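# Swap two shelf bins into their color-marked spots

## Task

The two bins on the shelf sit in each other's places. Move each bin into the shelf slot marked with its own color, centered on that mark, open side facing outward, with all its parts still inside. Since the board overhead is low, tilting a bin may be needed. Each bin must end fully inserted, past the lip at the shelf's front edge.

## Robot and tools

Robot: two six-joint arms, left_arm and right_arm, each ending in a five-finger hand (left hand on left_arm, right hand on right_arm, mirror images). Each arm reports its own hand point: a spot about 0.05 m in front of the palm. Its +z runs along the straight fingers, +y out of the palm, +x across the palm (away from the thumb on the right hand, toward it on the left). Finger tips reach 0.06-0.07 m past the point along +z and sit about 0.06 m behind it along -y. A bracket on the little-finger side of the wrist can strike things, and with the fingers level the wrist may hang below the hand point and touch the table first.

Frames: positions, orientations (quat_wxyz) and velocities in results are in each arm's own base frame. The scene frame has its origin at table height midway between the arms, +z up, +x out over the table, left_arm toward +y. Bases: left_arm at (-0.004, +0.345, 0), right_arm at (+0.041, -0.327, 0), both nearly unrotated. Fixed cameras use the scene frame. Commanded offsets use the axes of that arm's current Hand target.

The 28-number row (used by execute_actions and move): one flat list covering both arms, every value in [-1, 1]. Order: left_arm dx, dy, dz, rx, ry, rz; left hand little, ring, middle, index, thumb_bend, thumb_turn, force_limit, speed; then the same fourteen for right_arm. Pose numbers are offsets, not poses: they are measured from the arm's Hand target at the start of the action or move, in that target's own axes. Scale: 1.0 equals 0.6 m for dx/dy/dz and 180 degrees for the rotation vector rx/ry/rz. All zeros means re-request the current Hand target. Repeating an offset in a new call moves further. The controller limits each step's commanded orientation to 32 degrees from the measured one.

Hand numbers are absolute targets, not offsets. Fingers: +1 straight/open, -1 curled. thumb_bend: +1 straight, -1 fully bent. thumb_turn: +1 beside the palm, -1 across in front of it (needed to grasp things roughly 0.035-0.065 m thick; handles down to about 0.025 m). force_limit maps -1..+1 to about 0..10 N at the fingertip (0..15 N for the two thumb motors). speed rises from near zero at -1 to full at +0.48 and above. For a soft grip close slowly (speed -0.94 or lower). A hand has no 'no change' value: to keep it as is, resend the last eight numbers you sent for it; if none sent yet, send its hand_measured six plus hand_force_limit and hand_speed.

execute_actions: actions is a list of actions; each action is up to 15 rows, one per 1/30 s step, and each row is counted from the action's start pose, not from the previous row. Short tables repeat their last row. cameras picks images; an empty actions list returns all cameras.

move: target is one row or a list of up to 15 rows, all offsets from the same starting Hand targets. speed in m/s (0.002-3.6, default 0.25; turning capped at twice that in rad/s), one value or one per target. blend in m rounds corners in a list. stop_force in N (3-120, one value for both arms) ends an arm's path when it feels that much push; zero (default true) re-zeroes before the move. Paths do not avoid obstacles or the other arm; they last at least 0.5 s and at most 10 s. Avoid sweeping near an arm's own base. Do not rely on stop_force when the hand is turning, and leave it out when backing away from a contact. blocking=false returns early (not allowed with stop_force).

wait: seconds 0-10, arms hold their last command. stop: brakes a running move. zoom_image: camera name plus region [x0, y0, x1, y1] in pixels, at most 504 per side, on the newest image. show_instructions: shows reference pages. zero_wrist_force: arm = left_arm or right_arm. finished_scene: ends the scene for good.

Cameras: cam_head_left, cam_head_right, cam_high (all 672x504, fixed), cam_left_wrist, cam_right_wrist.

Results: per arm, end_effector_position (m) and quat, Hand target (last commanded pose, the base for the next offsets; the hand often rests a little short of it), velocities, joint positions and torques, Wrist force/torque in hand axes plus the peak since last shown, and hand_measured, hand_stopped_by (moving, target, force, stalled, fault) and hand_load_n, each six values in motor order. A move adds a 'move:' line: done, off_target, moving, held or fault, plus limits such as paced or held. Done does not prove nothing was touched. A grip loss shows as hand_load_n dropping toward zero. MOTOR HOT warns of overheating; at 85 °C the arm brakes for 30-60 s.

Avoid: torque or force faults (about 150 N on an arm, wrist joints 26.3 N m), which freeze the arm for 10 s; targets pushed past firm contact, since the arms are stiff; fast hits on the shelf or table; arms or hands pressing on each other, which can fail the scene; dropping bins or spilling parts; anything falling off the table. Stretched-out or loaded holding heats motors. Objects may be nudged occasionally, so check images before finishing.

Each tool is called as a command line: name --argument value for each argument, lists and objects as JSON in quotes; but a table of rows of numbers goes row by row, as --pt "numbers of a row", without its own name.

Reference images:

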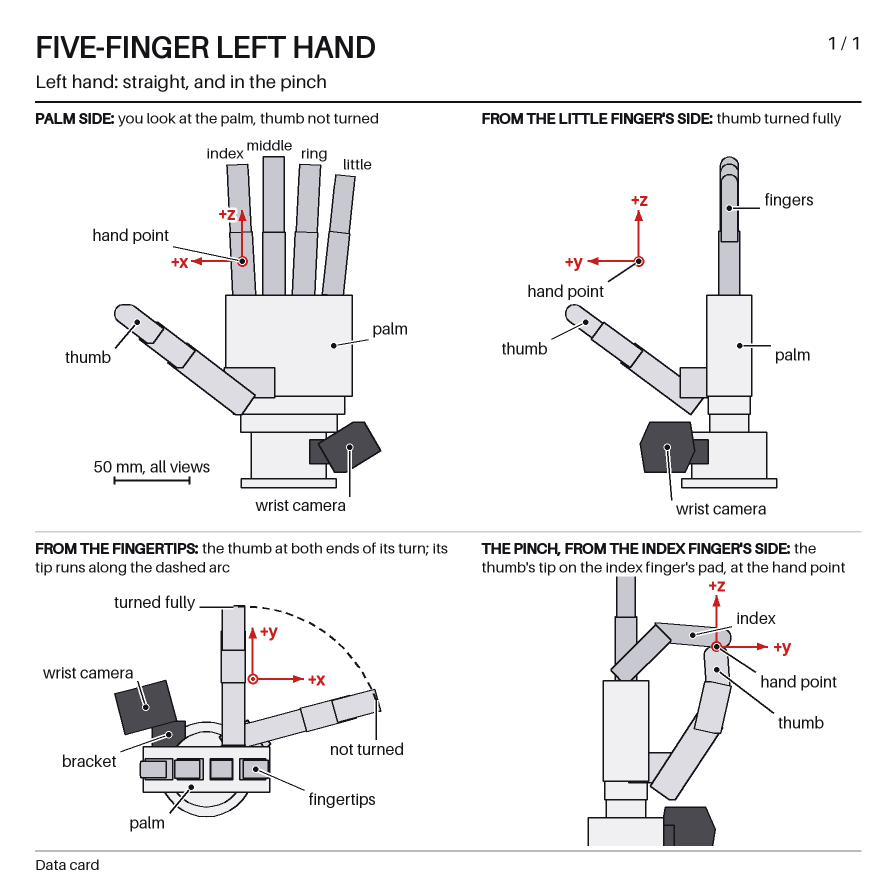

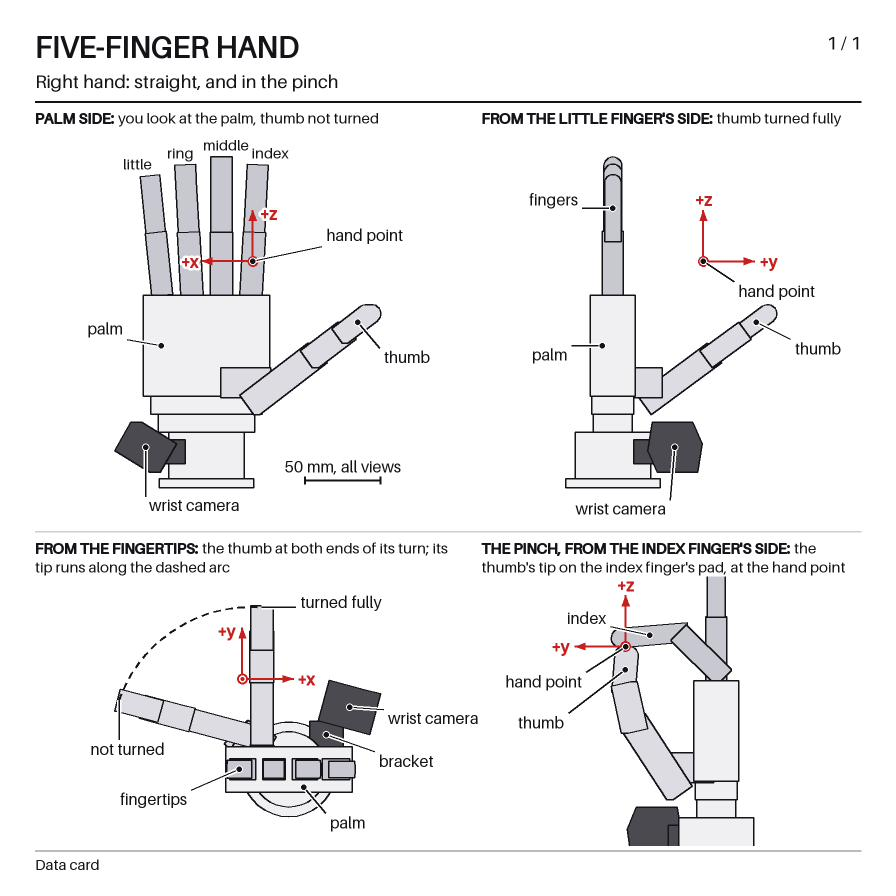

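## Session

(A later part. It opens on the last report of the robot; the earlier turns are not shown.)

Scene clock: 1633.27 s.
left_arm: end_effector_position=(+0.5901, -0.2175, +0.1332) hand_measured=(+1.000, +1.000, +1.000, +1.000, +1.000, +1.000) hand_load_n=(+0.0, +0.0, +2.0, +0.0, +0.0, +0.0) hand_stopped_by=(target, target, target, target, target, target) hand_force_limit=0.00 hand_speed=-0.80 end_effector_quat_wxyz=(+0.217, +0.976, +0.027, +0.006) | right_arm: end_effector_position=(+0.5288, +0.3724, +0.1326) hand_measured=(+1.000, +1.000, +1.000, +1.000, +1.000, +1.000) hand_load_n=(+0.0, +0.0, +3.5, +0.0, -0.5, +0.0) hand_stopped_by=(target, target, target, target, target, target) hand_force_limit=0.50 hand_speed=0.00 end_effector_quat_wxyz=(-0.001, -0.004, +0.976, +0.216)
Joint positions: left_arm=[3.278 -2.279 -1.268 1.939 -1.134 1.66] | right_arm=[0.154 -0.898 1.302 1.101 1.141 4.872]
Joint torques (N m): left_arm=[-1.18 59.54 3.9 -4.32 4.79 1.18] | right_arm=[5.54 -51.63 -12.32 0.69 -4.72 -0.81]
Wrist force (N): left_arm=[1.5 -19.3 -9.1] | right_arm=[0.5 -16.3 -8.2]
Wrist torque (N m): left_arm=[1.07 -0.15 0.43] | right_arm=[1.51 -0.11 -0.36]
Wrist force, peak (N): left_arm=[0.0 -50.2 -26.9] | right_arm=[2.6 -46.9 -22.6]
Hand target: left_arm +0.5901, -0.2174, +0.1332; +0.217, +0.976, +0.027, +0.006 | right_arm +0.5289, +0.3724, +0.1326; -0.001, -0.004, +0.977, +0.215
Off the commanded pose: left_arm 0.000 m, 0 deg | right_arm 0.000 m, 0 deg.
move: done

move --target '[0,0,0,0,0,0,1,0.8,1,0.8,1,1,-0.1,-0.9, 0,0,0,0,0,0,1,0.8,1,0.8,1,1,-0.1,-0.9]' --cameras '["cam_left_wrist","cam_right_wrist"]'

Scene clock: 1643.90 s.
left_arm: end_effector_position=(+0.5901, -0.2174, +0.1332) hand_measured=(+1.000, +0.966, +1.000, +0.966, +1.000, +1.000) hand_load_n=(+0.0, +6.5, +1.5, +6.0, +0.0, +0.0) hand_stopped_by=(target, force, target, force, target, target) hand_force_limit=-0.10 hand_speed=-0.90 end_effector_quat_wxyz=(+0.217, +0.976, +0.027, +0.006) | right_arm: end_effector_position=(+0.5289, +0.3723, +0.1325) hand_measured=(+1.000, +0.966, +1.000, +0.966, +1.000, +1.000) hand_load_n=(+0.0, +10.0, +2.0, +8.5, +0.0, +0.0) hand_stopped_by=(target, force, target, force, target, target) hand_force_limit=-0.10 hand_speed=-0.90 end_effector_quat_wxyz=(-0.001, -0.004, +0.977, +0.215)
Joint positions: left_arm=[3.278 -2.279 -1.268 1.939 -1.135 1.66] | right_arm=[0.154 -0.898 1.302 1.101 1.141 4.872]
Joint torques (N m): left_arm=[-4.33 59.4 27.94 -1.42 8.82 -1.63] | right_arm=[7.06 -45.17 -29.87 2.17 -7.97 1.09]
Wrist force (N): left_arm=[1.2 -23.1 -8.9] | right_arm=[1.2 -19.9 -7.8]
Wrist torque (N m): left_arm=[1.17 -0.25 0.50] | right_arm=[1.72 -0.05 -0.37]
Wrist force, peak (N): left_arm=[1.1 -24.1 -9.1] | right_arm=[1.3 -20.6 -8.3]
Hand target: left_arm +0.5901, -0.2174, +0.1332; +0.217, +0.976, +0.027, +0.006 | right_arm +0.5289, +0.3724, +0.1326; -0.001, -0.004, +0.977, +0.215
Off the commanded pose: left_arm 0.000 m, 0 deg | right_arm 0.000 m, 0 deg.
move: done
camera_calibration:
cam_left_wrist: T_world_to_cam=[[0.230328, 0.879232, -0.417014, 0.110869], [0.806784, 0.0670742, 0.587028, -0.542379], [0.544104, -0.471649, -0.693901, -0.21956], [0, 0, 0, 1]] pos_world=[0.53151, -0.164655, 0.212272]
cam_right_wrist: T_world_to_cam=[[-0.235685, 0.866128, 0.440766, -0.262655], [0.832822, -0.0537403, 0.550927, -0.499697], [0.50086, 0.496925, -0.708664, -0.236156], [0, 0, 0, 1]] pos_world=[0.472536, 0.317991, 0.223711]
Images, in order (width x height): cam_left_wrist 672x504, cam_right_wrist 672x504.

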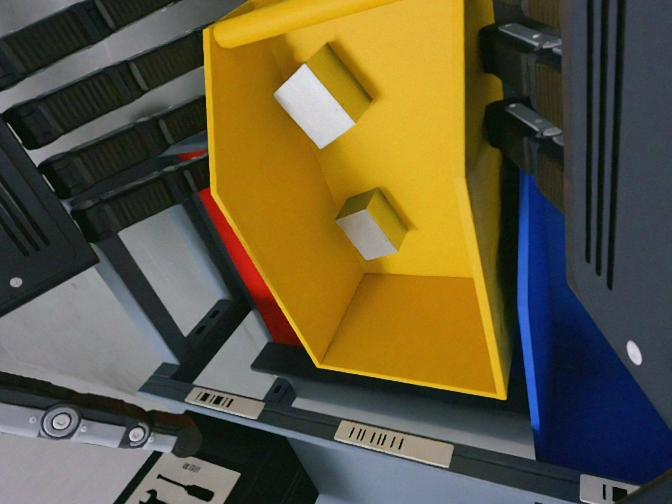

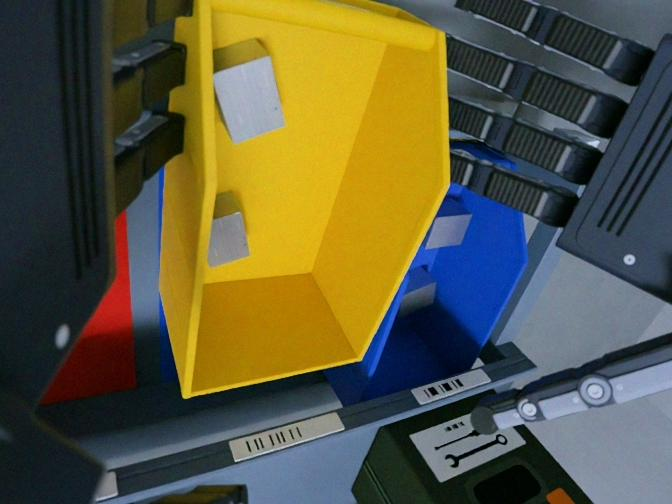

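move --target '[0,0.0085,-0.0181,0,0,0,1,0.8,1,0.8,1,1,-0.1,-0.9, 0,0.0085,-0.0181,0,0,0,1,0.8,1,0.8,1,1,-0.1,-0.9]' --speed 0.02 --cameras '["all"]'

Scene clock: 1654.87 s.
left_arm: end_effector_position=(+0.5901, -0.2174, +0.1454) hand_measured=(+1.000, +0.966, +1.000, +0.966, +1.000, +1.000) hand_load_n=(+0.0, +6.0, +1.5, +6.0, -0.5, +0.0) hand_stopped_by=(target, force, target, force, target, target) hand_force_limit=-0.10 hand_speed=-0.90 end_effector_quat_wxyz=(+0.217, +0.976, +0.027, +0.006) | right_arm: end_effector_position=(+0.5289, +0.3724, +0.1447) hand_measured=(+1.000, +0.966, +1.000, +0.966, +1.000, +1.000) hand_load_n=(+0.0, +9.5, +2.5, +8.5, +0.0, +0.0) hand_stopped_by=(target, force, target, force, target, target) hand_force_limit=-0.10 hand_speed=-0.90 end_effector_quat_wxyz=(-0.001, -0.004, +0.976, +0.215)
Joint positions: left_arm=[3.278 -2.267 -1.255 1.914 -1.135 1.66] | right_arm=[0.154 -0.909 1.287 1.126 1.141 4.872]
Joint torques (N m): left_arm=[-18.66 43.51 14.81 -1.2 8.95 -1.52] | right_arm=[17.81 -45.31 -15.64 0.19 -7.88 0.99]
Wrist force (N): left_arm=[0.5 -25.1 -9.0] | right_arm=[1.6 -21.1 -7.4]
Wrist torque (N m): left_arm=[1.19 -0.31 0.51] | right_arm=[1.74 0.04 -0.40]
Wrist force, peak (N): left_arm=[0.5 -25.8 -8.5] | right_arm=[1.5 -21.6 -6.8]
Hand target: left_arm +0.5901, -0.2174, +0.1452; +0.217, +0.976, +0.027, +0.006 | right_arm +0.5289, +0.3724, +0.1446; -0.001, -0.004, +0.977, +0.215
Off the commanded pose: left_arm 0.000 m, 0 deg | right_arm 0.000 m, 0 deg.
move: done
camera_calibration:
cam_left_wrist: T_world_to_cam=[[0.230438, 0.879186, -0.41705, 0.115986], [0.806696, 0.06708, 0.587147, -0.549514], [0.544187, -0.471734, -0.693778, -0.211227], [0, 0, 0, 1]] pos_world=[0.53151, -0.164755, 0.224472]
cam_right_wrist: T_world_to_cam=[[-0.23568, 0.866058, 0.440906, -0.268108], [0.832816, -0.0538395, 0.550925, -0.506462], [0.500871, 0.497036, -0.708579, -0.22767], [0, 0, 0, 1]] pos_world=[0.472636, 0.31809, 0.235911]

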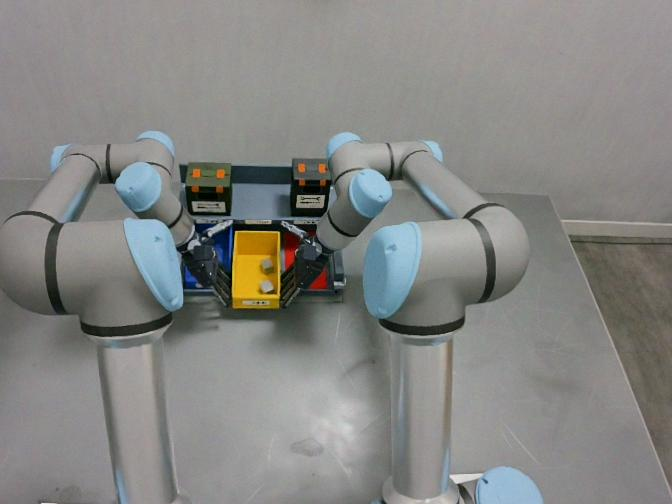

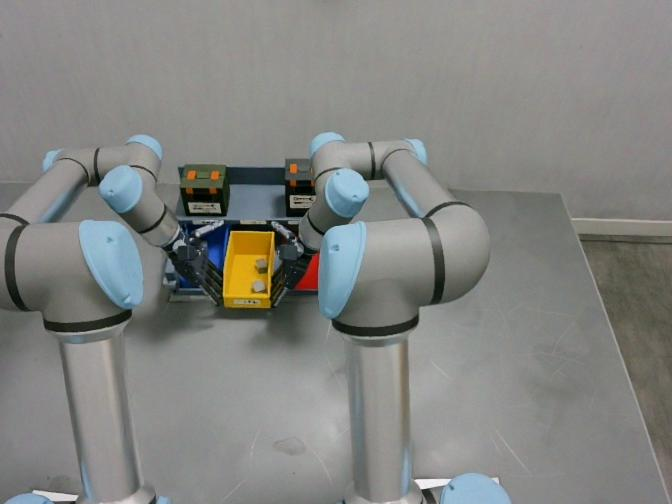

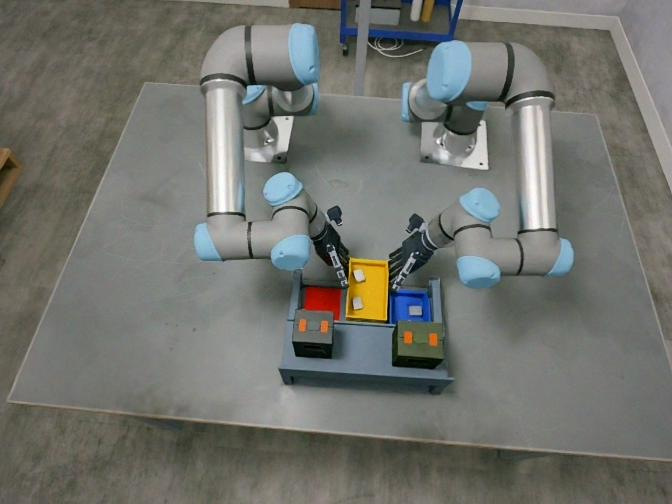

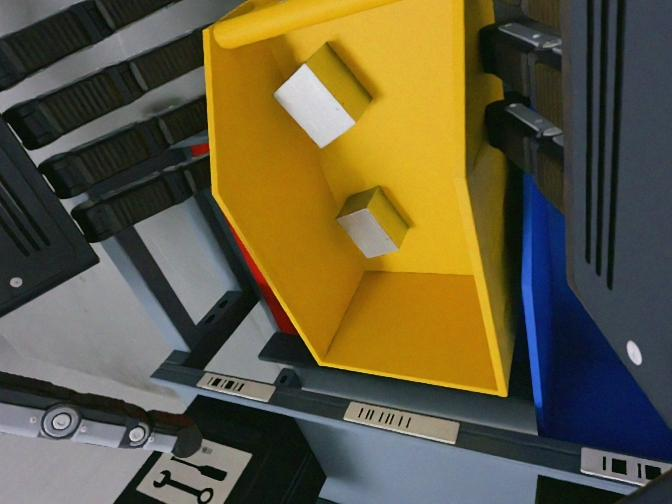

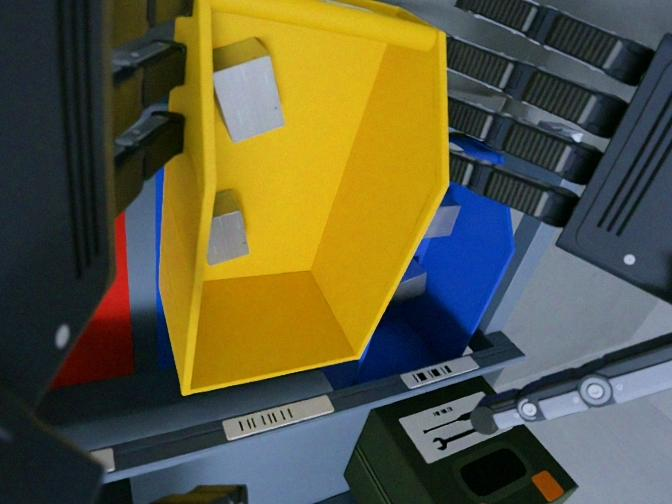

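move --target '[0,0.0211,-0.0453,0,0,0,1,0.8,1,0.8,1,1,-0.1,-0.9, 0,0.0211,-0.0453,0,0,0,1,0.8,1,0.8,1,1,-0.1,-0.9]' --speed 0.05

Scene clock: 1685.03 s.
left_arm: end_effector_position=(+0.5902, -0.2174, +0.1755) hand_measured=(+1.000, +0.966, +1.000, +0.966, +1.000, +1.000) hand_load_n=(+0.0, +6.5, +1.5, +6.5, +0.0, +0.0) hand_stopped_by=(target, force, target, force, target, target) hand_force_limit=-0.10 hand_speed=-0.90 end_effector_quat_wxyz=(+0.217, +0.976, +0.027, +0.006) end_effector_velocity=(+0.000, +0.001, -0.002) end_effector_angular_velocity=(+0.002, +0.001, +0.002) | right_arm: end_effector_position=(+0.5289, +0.3725, +0.1747) hand_measured=(+1.000, +0.966, +1.000, +0.966, +1.000, +1.000) hand_load_n=(+0.0, +9.5, +2.5, +9.0, -0.5, +0.0) hand_stopped_by=(target, force, target, force, target, target) hand_force_limit=-0.10 hand_speed=-0.90 end_effector_quat_wxyz=(-0.001, -0.004, +0.976, +0.215)
Joint positions: left_arm=[3.278 -2.242 -1.218 1.851 -1.135 1.66] | right_arm=[0.154 -0.934 1.249 1.19 1.141 4.872]
Joint velocities: left_arm=[0 -0.002 -0.003 0.005 -0.002 -0.002] | right_arm=[within noise]
Joint torques (N m): left_arm=[-2.84 32.46 3.15 -0.99 7.75 2.17] | right_arm=[19.2 -41.87 -9.6 -0.73 -6.85 0.85]
Wrist force (N): left_arm=[0.1 -26.0 -8.9] | right_arm=[1.1 -21.9 -7.5]
Wrist torque (N m): left_arm=[1.22 -0.41 0.51] | right_arm=[1.80 -0.02 -0.43]
Wrist force, peak (N): left_arm=[0.4 -26.4 -8.9] | right_arm=[1.5 -22.3 -7.8]
Hand target: left_arm +0.5901, -0.2174, +0.1752; +0.217, +0.976, +0.027, +0.006 | right_arm +0.5289, +0.3725, +0.1745; -0.001, -0.004, +0.977, +0.215
Off the commanded pose: left_arm 0.000 m, 0 deg | right_arm 0.000 m, 0 deg.
move: done

move --target '[-0.1333,0,0,0,0,0,1,0.8,1,0.8,1,1,-0.1,-0.9, 0.1333,0,0,0,0,0,1,0.8,1,0.8,1,1,-0.1,-0.9]' --speed 0.06 --cameras '["cam_left_wrist","cam_right_wrist"]'

Scene clock: 1707.83 s.
left_arm: end_effector_position=(+0.5103, -0.2218, +0.1752) hand_measured=(+1.000, +0.966, +1.000, +0.966, +1.000, +1.000) hand_load_n=(+0.5, +7.0, +1.5, +6.5, +0.0, +0.0) hand_stopped_by=(target, force, target, force, target, target) hand_force_limit=-0.10 hand_speed=-0.90 end_effector_quat_wxyz=(+0.217, +0.976, +0.027, +0.006) | right_arm: end_effector_position=(+0.4489, +0.3718, +0.1746) hand_measured=(+1.000, +0.966, +1.000, +0.966, +1.000, +1.000) hand_load_n=(+0.0, +10.0, +3.0, +9.0, +0.0, +0.0) hand_stopped_by=(target, force, target, force, target, target) hand_force_limit=-0.10 hand_speed=-0.90 end_effector_quat_wxyz=(-0.001, -0.004, +0.977, +0.215)
Joint positions: left_arm=[3.293 -2.06 -1.518 1.963 -1.135 1.676] | right_arm=[0.18 -1.105 1.519 1.077 1.143 4.9]
Joint torques (N m): left_arm=[-10.57 25.52 24.02 -4.61 9.07 -1.12] | right_arm=[3.87 -40.19 -26.86 3.34 -7.2 -1.1]
Wrist force (N): left_arm=[0.0 -27.5 -10.3] | right_arm=[1.5 -23.3 -8.7]
Wrist torque (N m): left_arm=[1.32 -0.33 0.52] | right_arm=[1.92 0.00 -0.59]
Wrist force, peak (N): left_arm=[0.4 -28.1 -8.8] | right_arm=[2.1 -23.9 -7.8]
Hand target: left_arm +0.5103, -0.2219, +0.1752; +0.217, +0.976, +0.027, +0.006 | right_arm +0.4489, +0.3718, +0.1746; -0.001, -0.004, +0.977, +0.215
Off the commanded pose: left_arm 0.000 m, 0 deg | right_arm 0.000 m, 0 deg.
move: done
camera_calibration:
cam_left_wrist: T_world_to_cam=[[0.230495, 0.879236, -0.416913, 0.150643], [0.806663, 0.0669692, 0.587205, -0.502279], [0.544212, -0.471656, -0.693811, -0.149138], [0, 0, 0, 1]] pos_world=[0.45161, -0.169155, 0.254272]
cam_right_wrist: T_world_to_cam=[[-0.235763, 0.866052, 0.440875, -0.299562], [0.832838, -0.0537231, 0.550904, -0.456243], [0.500796, 0.49706, -0.708615, -0.166105], [0, 0, 0, 1]] pos_world=[0.392536, 0.31749, 0.265711]
Images, in order (width x height): cam_left_wrist 672x504, cam_right_wrist 672x504.

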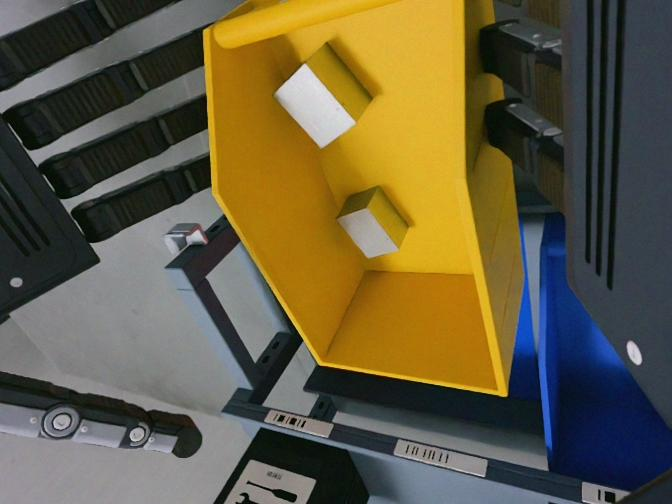

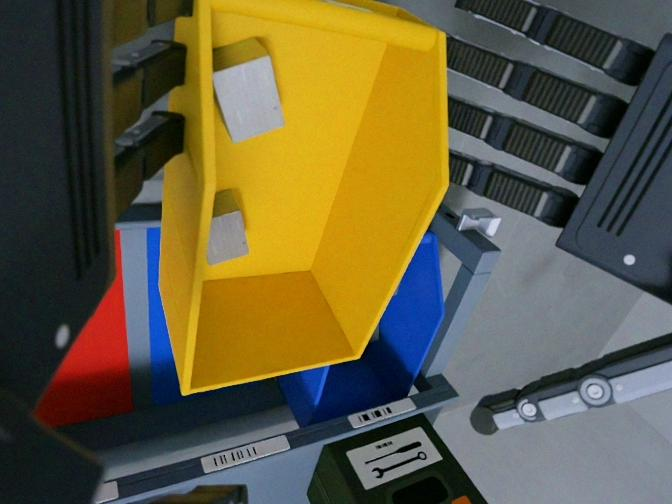

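move --target '[-0.075,0.1268,0.0592,0,0,0,1,0.8,1,0.8,1,1,-0.1,-0.9, 0.075,-0.1268,-0.0592,0,0,0,1,0.8,1,0.8,1,1,-0.1,-0.9]' --speed 0.08

Scene clock: 1718.90 s.
left_arm: end_effector_position=(+0.4699, -0.3082, +0.1753) hand_measured=(+1.000, +0.966, +1.000, +0.966, +1.000, +1.000) hand_load_n=(-0.5, +6.0, +1.5, +6.0, +0.0, +0.0) hand_stopped_by=(target, force, target, force, target, target) hand_force_limit=-0.10 hand_speed=-0.90 end_effector_quat_wxyz=(+0.217, +0.976, +0.027, +0.006) | right_arm: end_effector_position=(+0.4046, +0.2875, +0.1748) hand_measured=(+1.000, +0.966, +1.000, +0.966, +1.000, +1.000) hand_load_n=(+0.0, +10.0, +3.0, +8.5, +0.0, +0.0) hand_stopped_by=(target, force, target, force, target, target) hand_force_limit=-0.10 hand_speed=-0.90 end_effector_quat_wxyz=(-0.001, -0.004, +0.977, +0.215)
Joint positions: left_arm=[3.104 -2.008 -1.572 2.054 -1.135 1.467] | right_arm=[-0.016 -1.258 1.769 1.072 1.137 4.685]
Joint torques (N m): left_arm=[-6.1 24.03 30.71 -3.38 7.41 0.93] | right_arm=[6.67 -30.99 -23.79 2.31 -8.63 -0.11]
Wrist force (N): left_arm=[0.6 -26.6 -8.9] | right_arm=[1.7 -22.2 -7.6]
Wrist torque (N m): left_arm=[1.19 -0.24 0.51] | right_arm=[1.84 0.13 -0.53]
Wrist force, peak (N): left_arm=[0.7 -28.7 -8.9] | right_arm=[2.2 -24.7 -8.4]
Hand target: left_arm +0.4700, -0.3082, +0.1752; +0.217, +0.976, +0.027, +0.006 | right_arm +0.4046, +0.2874, +0.1748; -0.001, -0.004, +0.977, +0.215
Off the commanded pose: left_arm 0.000 m, 0 deg | right_arm 0.000 m, 0 deg.
move: done

move --target '[-0.0868,0.1283,0.056,0,0.0242,0.0113,1,0.8,1,0.8,1,1,-0.1,-0.9, 0.0868,-0.1253,-0.0623,0,-0.0242,-0.0113,1,0.8,1,0.8,1,1,-0.1,-0.9]' --speed 0.08 --cameras '["all"]'

Scene clock: 1732.37 s.
left_arm: end_effector_position=(+0.4226, -0.3949, +0.1774) hand_measured=(+1.000, +0.966, +1.000, +0.966, +1.000, +1.000) hand_load_n=(+0.0, +6.0, +1.5, +6.0, +0.0, +0.0) hand_stopped_by=(target, force, target, force, target, target) hand_force_limit=-0.10 hand_speed=-0.90 end_effector_quat_wxyz=(+0.216, +0.975, +0.018, +0.047) | right_arm: end_effector_position=(+0.3533, +0.2031, +0.1771) hand_measured=(+1.000, +0.966, +1.000, +0.966, +1.000, +1.000) hand_load_n=(+0.0, +9.5, +2.5, +8.0, -0.5, +0.0) hand_stopped_by=(target, force, target, force, target, target) hand_force_limit=-0.10 hand_speed=-0.90 end_effector_quat_wxyz=(+0.040, -0.013, +0.976, +0.216)
Joint positions: left_arm=[2.877 -1.944 -1.62 2.217 -1.183 1.225] | right_arm=[-0.306 -1.449 2.03 1.054 1.133 4.365]
Joint torques (N m): left_arm=[-7.39 19.42 31.71 -0.64 9.13 0.22] | right_arm=[3.2 -22.37 -19.15 4.02 -6.7 -1.06]
Wrist force (N): left_arm=[0.6 -25.9 -7.8] | right_arm=[1.7 -21.4 -6.3]
Wrist torque (N m): left_arm=[1.11 -0.28 0.49] | right_arm=[1.80 0.19 -0.51]
Wrist force, peak (N): left_arm=[0.5 -28.4 -9.0] | right_arm=[1.4 -24.3 -7.7]
Hand target: left_arm +0.4227, -0.3950, +0.1774; +0.216, +0.975, +0.018, +0.047 | right_arm +0.3533, +0.2031, +0.1771; +0.040, -0.013, +0.976, +0.215
Off the commanded pose: left_arm 0.000 m, 0 deg | right_arm 0.000 m, 0 deg.
move: done
camera_calibration:
cam_left_wrist: T_world_to_cam=[[0.264353, 0.881112, -0.392121, 0.306032], [0.754782, 0.0640812, 0.652838, -0.412175], [0.600351, -0.468545, -0.648108, -0.212179], [0, 0, 0, 1]] pos_world=[0.357584, -0.342651, 0.25157]
cam_right_wrist: T_world_to_cam=[[-0.271833, 0.86567, 0.420383, -0.160652], [0.783872, -0.0542297, 0.618549, -0.38171], [0.558257, 0.497669, -0.663833, -0.060912], [0, 0, 0, 1]] pos_world=[0.289545, 0.148686, 0.263206]

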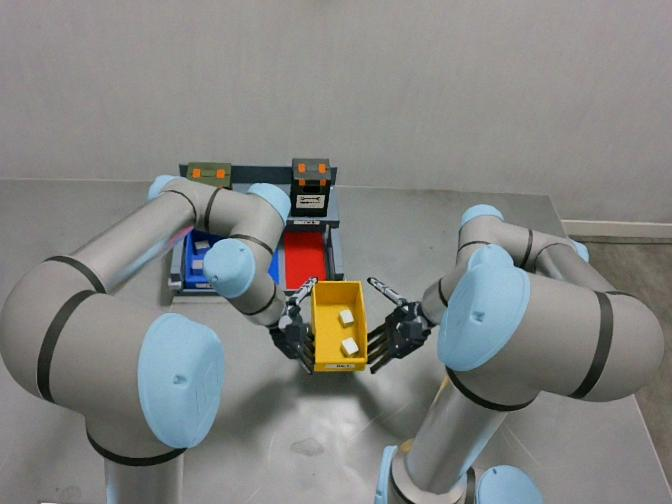

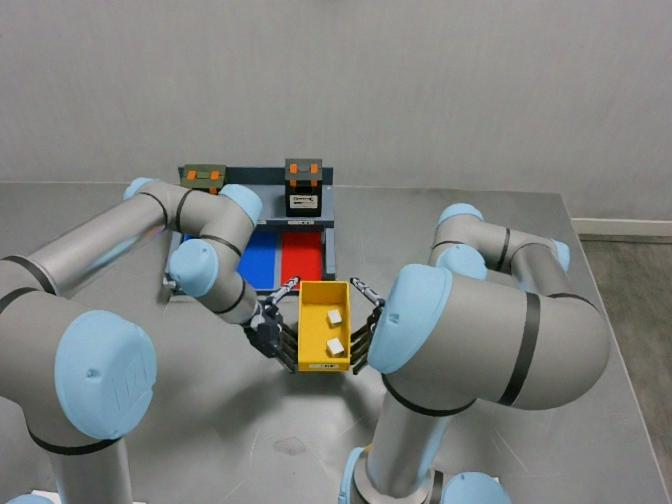

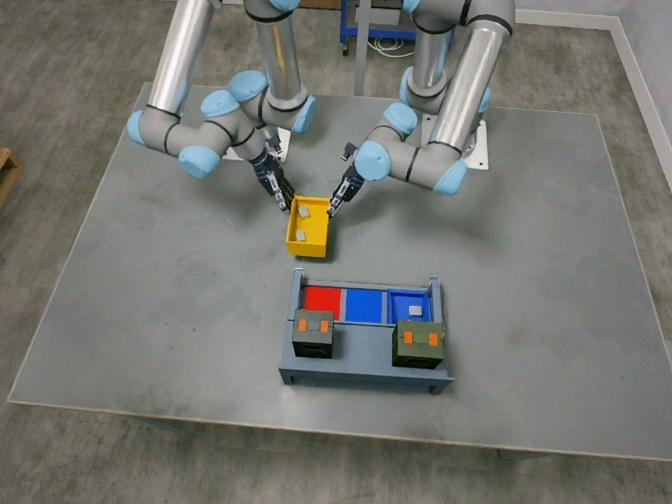

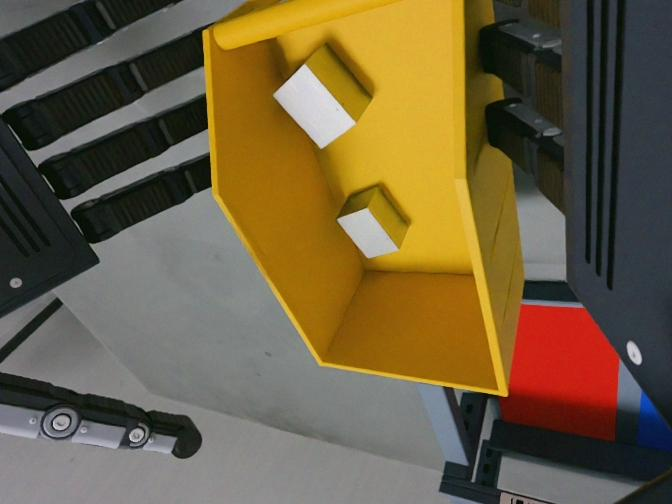

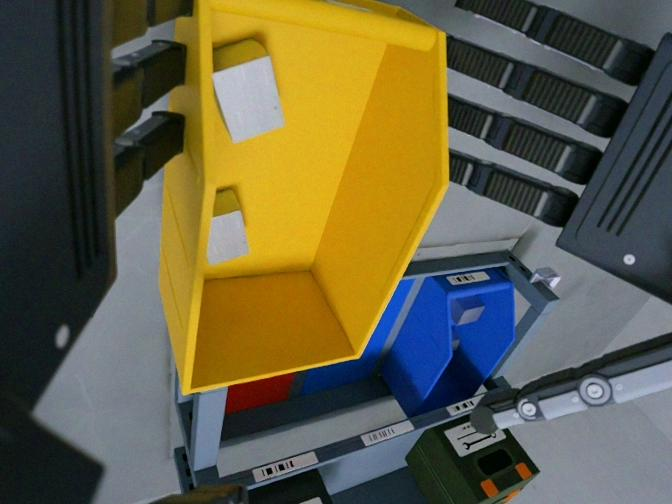

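move --target '[-0.007,-0.0351,0.0753,0,0,0,1,0.8,1,0.8,1,1,-0.1,-0.9, 0.007,-0.0351,0.0753,0,0,0,1,0.8,1,0.8,1,1,-0.1,-0.9]' --speed 0.06

move --target '[-0.0042,-0.0211,0.0452,0,0,0,1,0.8,1,0.8,1,1,-0.1,-0.9, 0.0042,-0.0211,0.0452,0,0,0,1,0.8,1,0.8,1,1,-0.1,-0.9]' --speed 0.015 --stop_force 4 --cameras '["cam_high","cam_left_wrist","cam_right_wrist"]'

Scene clock: 1752.33 s.
left_arm: end_effector_position=(+0.4227, -0.3950, +0.1273) hand_measured=(+1.000, +0.966, +1.000, +0.966, +1.000, +1.000) hand_load_n=(-0.5, +5.5, +1.0, +6.0, +0.0, +0.0) hand_stopped_by=(target, force, target, force, target, target) hand_force_limit=-0.10 hand_speed=-0.90 end_effector_quat_wxyz=(+0.216, +0.975, +0.018, +0.047) | right_arm: end_effector_position=(+0.3532, +0.2030, +0.1270) hand_measured=(+1.000, +0.966, +1.000, +0.966, +1.000, +1.000) hand_load_n=(+0.0, +9.0, +2.0, +7.0, -0.5, +0.0) hand_stopped_by=(target, force, target, force, target, target) hand_force_limit=-0.10 hand_speed=-0.90 end_effector_quat_wxyz=(+0.040, -0.013, +0.976, +0.215)
Joint positions: left_arm=[2.877 -1.999 -1.683 2.335 -1.183 1.224] | right_arm=[-0.306 -1.368 2.092 0.912 1.133 4.364]
Joint torques (N m): left_arm=[-17.81 50.8 31.37 -0.93 5.64 -1.39] | right_arm=[10.99 -26.88 -22.44 5.59 -7.02 1.04]
Wrist force (N): left_arm=[0.4 -23.6 -6.6] | right_arm=[1.8 -19.4 -5.7]
Wrist torque (N m): left_arm=[0.98 -0.24 0.44] | right_arm=[1.64 0.16 -0.43]
Wrist force, peak (N): left_arm=[0.1 -26.3 -7.7] | right_arm=[1.5 -21.7 -7.2]
Hand target: left_arm +0.4227, -0.3950, +0.1274; +0.216, +0.975, +0.018, +0.047 | right_arm +0.3532, +0.2030, +0.1271; +0.040, -0.013, +0.976, +0.215
Off the commanded pose: left_arm 0.000 m, 0 deg | right_arm 0.000 m, 0 deg.
move: done

Scene clock: 1754.13 s.
left_arm: end_effector_position=(+0.4227, -0.3950, +0.1168) hand_measured=(+1.000, +0.966, +1.000, +0.966, +1.000, +1.000) hand_load_n=(+0.0, +5.5, +1.5, +4.5, +0.0, +0.0) hand_stopped_by=(target, force, target, force, target, target) hand_force_limit=-0.10 hand_speed=-0.90 end_effector_quat_wxyz=(+0.216, +0.975, +0.018, +0.047) | right_arm: end_effector_position=(+0.3532, +0.2030, +0.1152) hand_measured=(+1.000, +0.966, +1.000, +0.966, +1.000, +1.000) hand_load_n=(+0.0, +9.5, +2.0, +6.5, +0.0, +0.0) hand_stopped_by=(target, force, target, force, target, target) hand_force_limit=-0.10 hand_speed=-0.90 end_effector_quat_wxyz=(+0.040, -0.013, +0.976, +0.215)
Joint positions: left_arm=[2.877 -2.012 -1.694 2.36 -1.183 1.224] | right_arm=[-0.306 -1.346 2.104 0.877 1.133 4.364]
Joint torques (N m): left_arm=[-18.42 50.81 31.97 1.78 8.17 -1.24] | right_arm=[5.56 -26.72 -19.82 4.39 -6.36 -0.74]
Wrist force (N): left_arm=[-0.3 -24.7 -8.3] | right_arm=[1.5 -19.0 -9.1]
Wrist torque (N m): left_arm=[1.14 -0.13 0.44] | right_arm=[1.76 -0.07 -0.44]
Wrist force, peak (N): left_arm=[0.4 -25.0 -8.5] | right_arm=[2.5 -19.1 -11.9]
Hand target: left_arm +0.4227, -0.3950, +0.1168; +0.216, +0.975, +0.018, +0.047 (not the last commanded pose) | right_arm +0.3532, +0.2030, +0.1152; +0.040, -0.013, +0.976, +0.215 (not the last commanded pose)
Off the commanded pose: left_arm 0.019 m, 0 deg | right_arm 0.018 m, 0 deg.
move: contact (left_arm, right_arm)
camera_calibration:
cam_left_wrist: T_world_to_cam=[[0.26427, 0.881119, -0.392161, 0.28237], [0.75476, 0.0641942, 0.652852, -0.372638], [0.600415, -0.468517, -0.648069, -0.251582], [0, 0, 0, 1]] pos_world=[0.357684, -0.342751, 0.19097]
cam_right_wrist: T_world_to_cam=[[-0.272001, 0.865683, 0.420249, -0.13447], [0.783814, -0.0540424, 0.618639, -0.343455], [0.558256, 0.497668, -0.663835, -0.101953], [0, 0, 0, 1]] pos_world=[0.289545, 0.148586, 0.201306]
Images, in order (width x height): cam_high 672x504, cam_left_wrist 672x504, cam_right_wrist 672x504.

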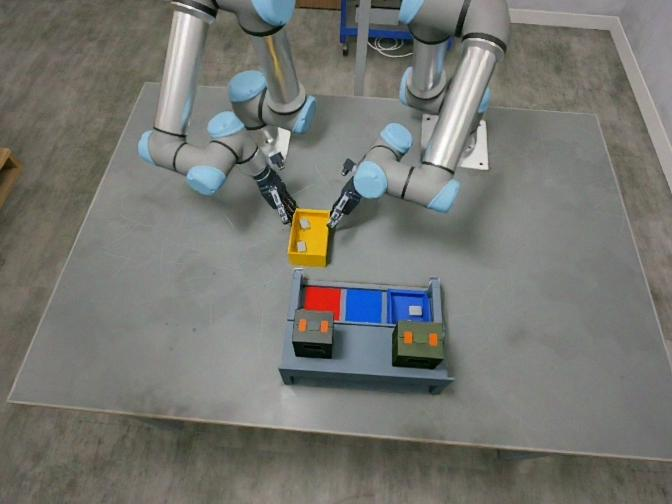

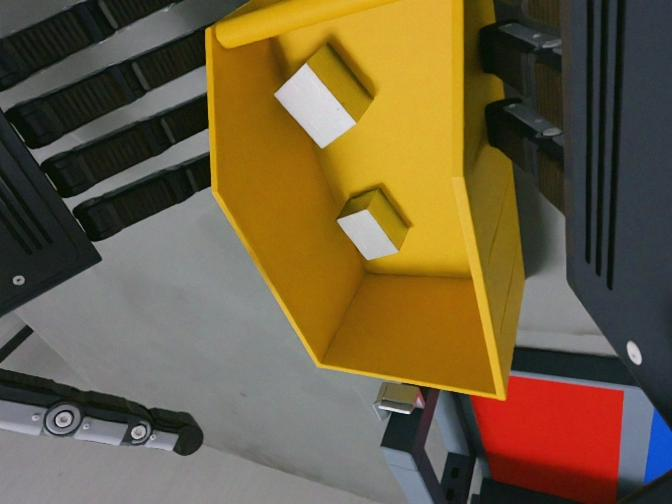

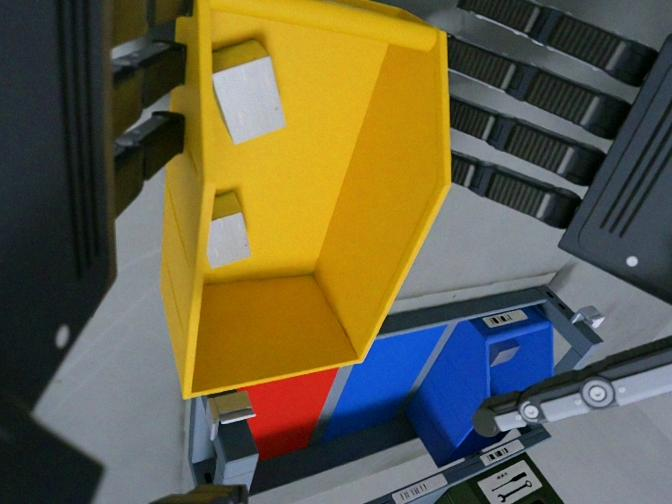

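move --target '[-0.0007,-0.0028,0.006,0,0,0,1,0.8,1,0.8,1,1,-0.1,-0.9, 0.0007,-0.0028,0.006,0,0,0,1,0.8,1,0.8,1,1,-0.1,-0.9]' --speed 0.015 --stop_force 8 --cameras '["cam_left_wrist"]'

Scene clock: 1766.10 s.
left_arm: end_effector_position=(+0.4226, -0.3950, +0.1127) hand_measured=(+1.000, +0.966, +1.000, +0.966, +1.000, +1.000) hand_load_n=(+0.0, +6.0, +1.5, +4.0, +0.0, +0.0) hand_stopped_by=(target, force, target, force, target, target) hand_force_limit=-0.10 hand_speed=-0.90 end_effector_quat_wxyz=(+0.216, +0.975, +0.018, +0.047) | right_arm: end_effector_position=(+0.3531, +0.2030, +0.1112) hand_measured=(+1.000, +0.966, +1.000, +0.966, +1.000, +1.000) hand_load_n=(+0.0, +10.0, +2.0, +6.0, +0.0, +0.0) hand_stopped_by=(target, force, target, force, target, target) hand_force_limit=-0.10 hand_speed=-0.90 end_effector_quat_wxyz=(+0.040, -0.013, +0.976, +0.215)
Joint positions: left_arm=[2.877 -2.017 -1.699 2.369 -1.183 1.224] | right_arm=[-0.307 -1.339 2.109 0.866 1.133 4.364]
Joint torques (N m): left_arm=[-18.97 44.85 25.13 -1.37 7.34 -1.57] | right_arm=[-0.31 -29.23 -17.12 5.59 -5.3 -1.62]
Wrist force (N): left_arm=[0.0 -25.3 -8.9] | right_arm=[2.3 -18.7 -12.1]
Wrist torque (N m): left_arm=[1.17 -0.03 0.49] | right_arm=[1.93 -0.10 -0.39]
Wrist force, peak (N): left_arm=[-0.1 -25.8 -8.8] | right_arm=[2.1 -19.4 -11.7]
Hand target: left_arm +0.4227, -0.3950, +0.1128; +0.216, +0.975, +0.018, +0.047 | right_arm +0.3531, +0.2029, +0.1112; +0.040, -0.013, +0.976, +0.215
Off the commanded pose: left_arm 0.000 m, 0 deg | right_arm 0.000 m, 0 deg.
move: done
camera_calibration:
cam_left_wrist: T_world_to_cam=[[0.264229, 0.881108, -0.392213, 0.28081], [0.754908, 0.0641507, 0.652686, -0.369922], [0.600248, -0.468543, -0.648205, -0.254103], [0, 0, 0, 1]] pos_world=[0.357584, -0.342751, 0.18687]
Images, in order (width x height): cam_left_wrist 672x504.

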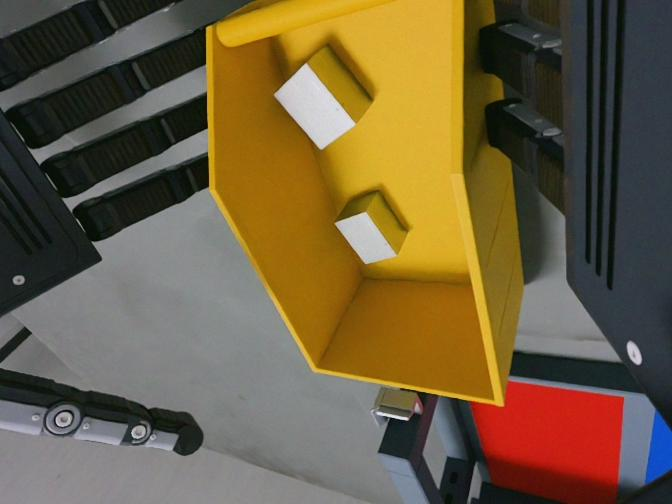

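move --pt "0 -0.0604 -0.0282 0 0 0 1 0.8 1 0.8 1 1 -0.1 -0.9 0 -0.0604 -0.0282 0 0 0 1 0.8 1 0.8 1 1 -0.1 -0.9" --pt "-0.014 -0.1305 0.1224 0 0 0 1 1 1 1 1 1 0 0 0.014 -0.1305 0.1224 0 0 0 1 1 1 1 1 1 0 0" --speed '[0.05,0.15]' --cameras '["cam_high","cam_left_wrist","cam_right_wrist","cam_head_left"]'

Scene clock: 1806.33 s.
left_arm: end_effector_position=(+0.4196, -0.3552, +0.0862) hand_measured=(+1.000, +0.964, +0.884, +0.964, +1.000, +1.000) hand_load_n=(+0.0, -3.5, +0.0, +0.0, +0.0, +0.0) hand_stopped_by=(target, force, target, force, target, target) hand_force_limit=-0.10 hand_speed=-0.90 end_effector_quat_wxyz=(+0.216, +0.975, +0.019, +0.046) | right_arm: end_effector_position=(+0.3524, +0.1635, +0.0863) hand_measured=(+1.000, +0.964, +0.886, +0.964, +1.000, +1.000) hand_load_n=(+0.0, -0.5, +0.0, +0.0, -0.5, +0.0) hand_stopped_by=(target, force, target, force, target, target) hand_force_limit=-0.10 hand_speed=-0.90 end_effector_quat_wxyz=(+0.038, -0.013, +0.975, +0.218)
Joint positions: left_arm=[2.973 -2.015 -1.798 2.425 -1.162 1.326] | right_arm=[-0.441 -1.281 2.147 0.837 1.144 4.217]
Joint torques (N m): left_arm=[0.57 33.03 13.78 -1.36 0.87 -0.04] | right_arm=[1.66 -23.47 -10.77 2.19 -0.79 -0.12]
Wrist force (N): left_arm=[0.9 2.7 -7.1] | right_arm=[-0.6 -0.9 -1.6]
Wrist torque (N m): left_arm=[0.29 -0.28 -0.10] | right_arm=[-0.07 0.07 -0.13]
Wrist force, peak (N): left_arm=[11.5 26.2 -130.6] | right_arm=[-11.2 19.1 -116.2]
Hand target: left_arm +0.4196, -0.3552, +0.0862; +0.216, +0.975, +0.019, +0.046 (not the last commanded pose) | right_arm +0.3524, +0.1635, +0.0863; +0.038, -0.013, +0.975, +0.218 (not the last commanded pose)
Off the commanded pose: left_arm 0.073 m, 0 deg | right_arm 0.075 m, 0 deg.
FORCE FAULT: contact force on the left arm reached its limit, and that arm stopped for 10 seconds. FORCE FAULT: contact force on the right arm reached its limit, and that arm stopped for 10 seconds. On each arm, the contact can be on any part of the arm, not only on its tool. The stops overlap, and together they count as 20 of the actions that you can send in this scene. Those arms' remaining commands of this call were not run. During its stop the left arm's controller moved it back a little. During its stop the right arm's controller moved it back a little. Those arms' targets are now where they stood when their stops ended, not their last commands. Those arms accept commands again.
move: fault (left_arm, right_arm); path passed 1 of 2 targets; target 2's new numbers were not sent
camera_calibration:
cam_left_wrist: T_world_to_cam=[[0.263215, 0.880575, -0.394088, 0.23645], [0.756767, 0.0648953, 0.650456, -0.353215], [0.59835, -0.469442, -0.649308, -0.250216], [0, 0, 0, 1]] pos_world=[0.354781, -0.302752, 0.160466]
cam_right_wrist: T_world_to_cam=[[-0.269973, 0.864029, 0.424935, -0.0892043], [0.786273, -0.0569079, 0.615253, -0.327172], [0.555778, 0.500216, -0.663999, -0.100579], [0, 0, 0, 1]] pos_world=[0.289064, 0.108768, 0.172415]
Images, in order (width x height): cam_head_left 672x504, cam_high 672x504, cam_left_wrist 672x504, cam_right_wrist 672x504.

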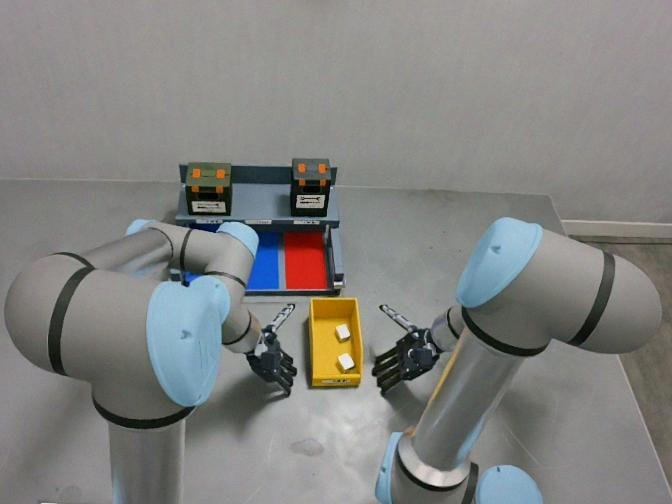

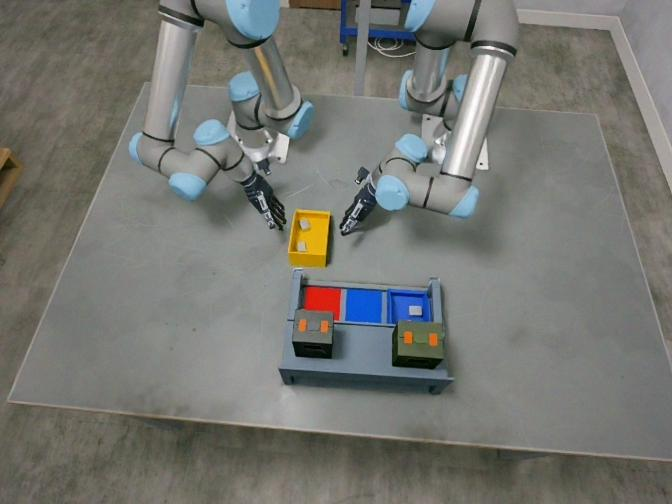

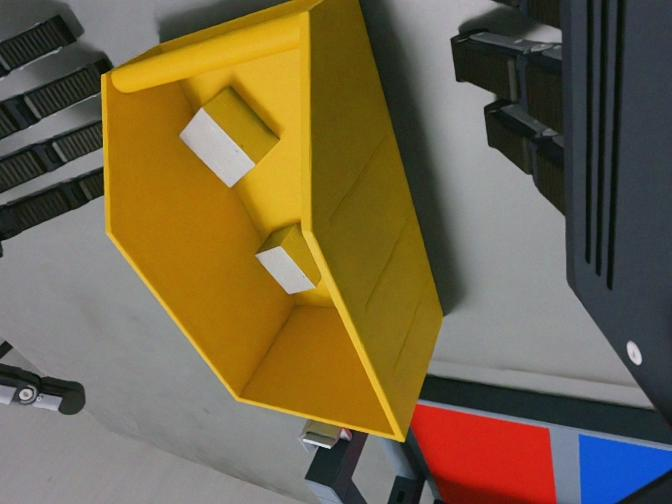

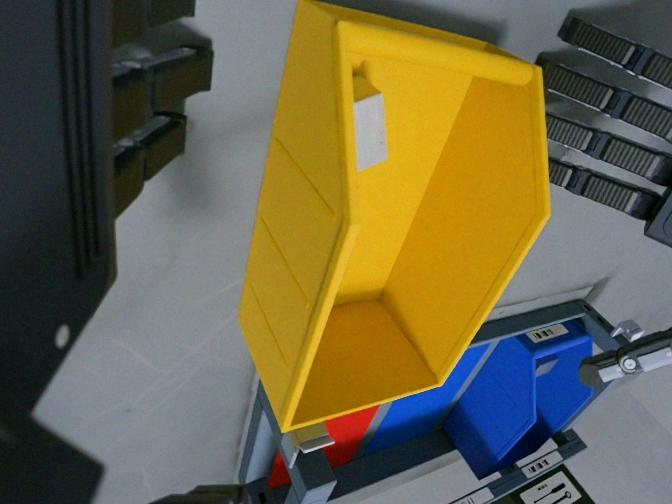

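move --target '[0.0042,0.0211,-0.0452,0,0,0,1,0.8,1,0.8,1,1,-0.1,-0.9, -0.0042,0.0211,-0.0452,0,0,0,1,0.8,1,0.8,1,1,-0.1,-0.9]' --speed 0.05

Scene clock: 1818.50 s.
left_arm: end_effector_position=(+0.4198, -0.3552, +0.1165) hand_measured=(+1.000, +0.964, +0.884, +0.964, +1.000, +1.000) hand_load_n=(+0.0, +0.0, +0.0, +0.0, +0.0, +0.0) hand_stopped_by=(target, force, target, force, target, target) hand_force_limit=-0.10 hand_speed=-0.90 end_effector_quat_wxyz=(+0.216, +0.975, +0.018, +0.046) | right_arm: end_effector_position=(+0.3526, +0.1634, +0.1164) hand_measured=(+1.000, +0.964, +0.886, +0.964, +1.000, +1.000) hand_load_n=(+0.0, +0.0, +0.0, +0.0, +0.0, +0.0) hand_stopped_by=(target, force, target, force, target, target) hand_force_limit=-0.10 hand_speed=-0.90 end_effector_quat_wxyz=(+0.038, -0.013, +0.975, +0.217)
Joint positions: left_arm=[2.973 -1.972 -1.769 2.353 -1.162 1.326] | right_arm=[-0.441 -1.342 2.12 0.925 1.144 4.217]
Joint torques (N m): left_arm=[11.73 17.91 1.92 -0.12 2.39 1.8] | right_arm=[-0.41 -18.57 -2.07 0.46 -0.89 -1.13]
Wrist force (N): left_arm=[-0.1 -0.8 0.3] | right_arm=[-0.3 -1.2 -0.3]
Wrist torque (N m): left_arm=[-0.04 0.00 -0.02] | right_arm=[-0.10 0.06 -0.13]
Wrist force, peak (N): left_arm=[1.3 3.2 -7.6] | right_arm=[-0.6 -0.9 -1.8]
Hand target: left_arm +0.4196, -0.3552, +0.1163; +0.216, +0.975, +0.019, +0.046 | right_arm +0.3525, +0.1634, +0.1164; +0.038, -0.013, +0.975, +0.218
Off the commanded pose: left_arm 0.000 m, 0 deg | right_arm 0.000 m, 0 deg.
move: done


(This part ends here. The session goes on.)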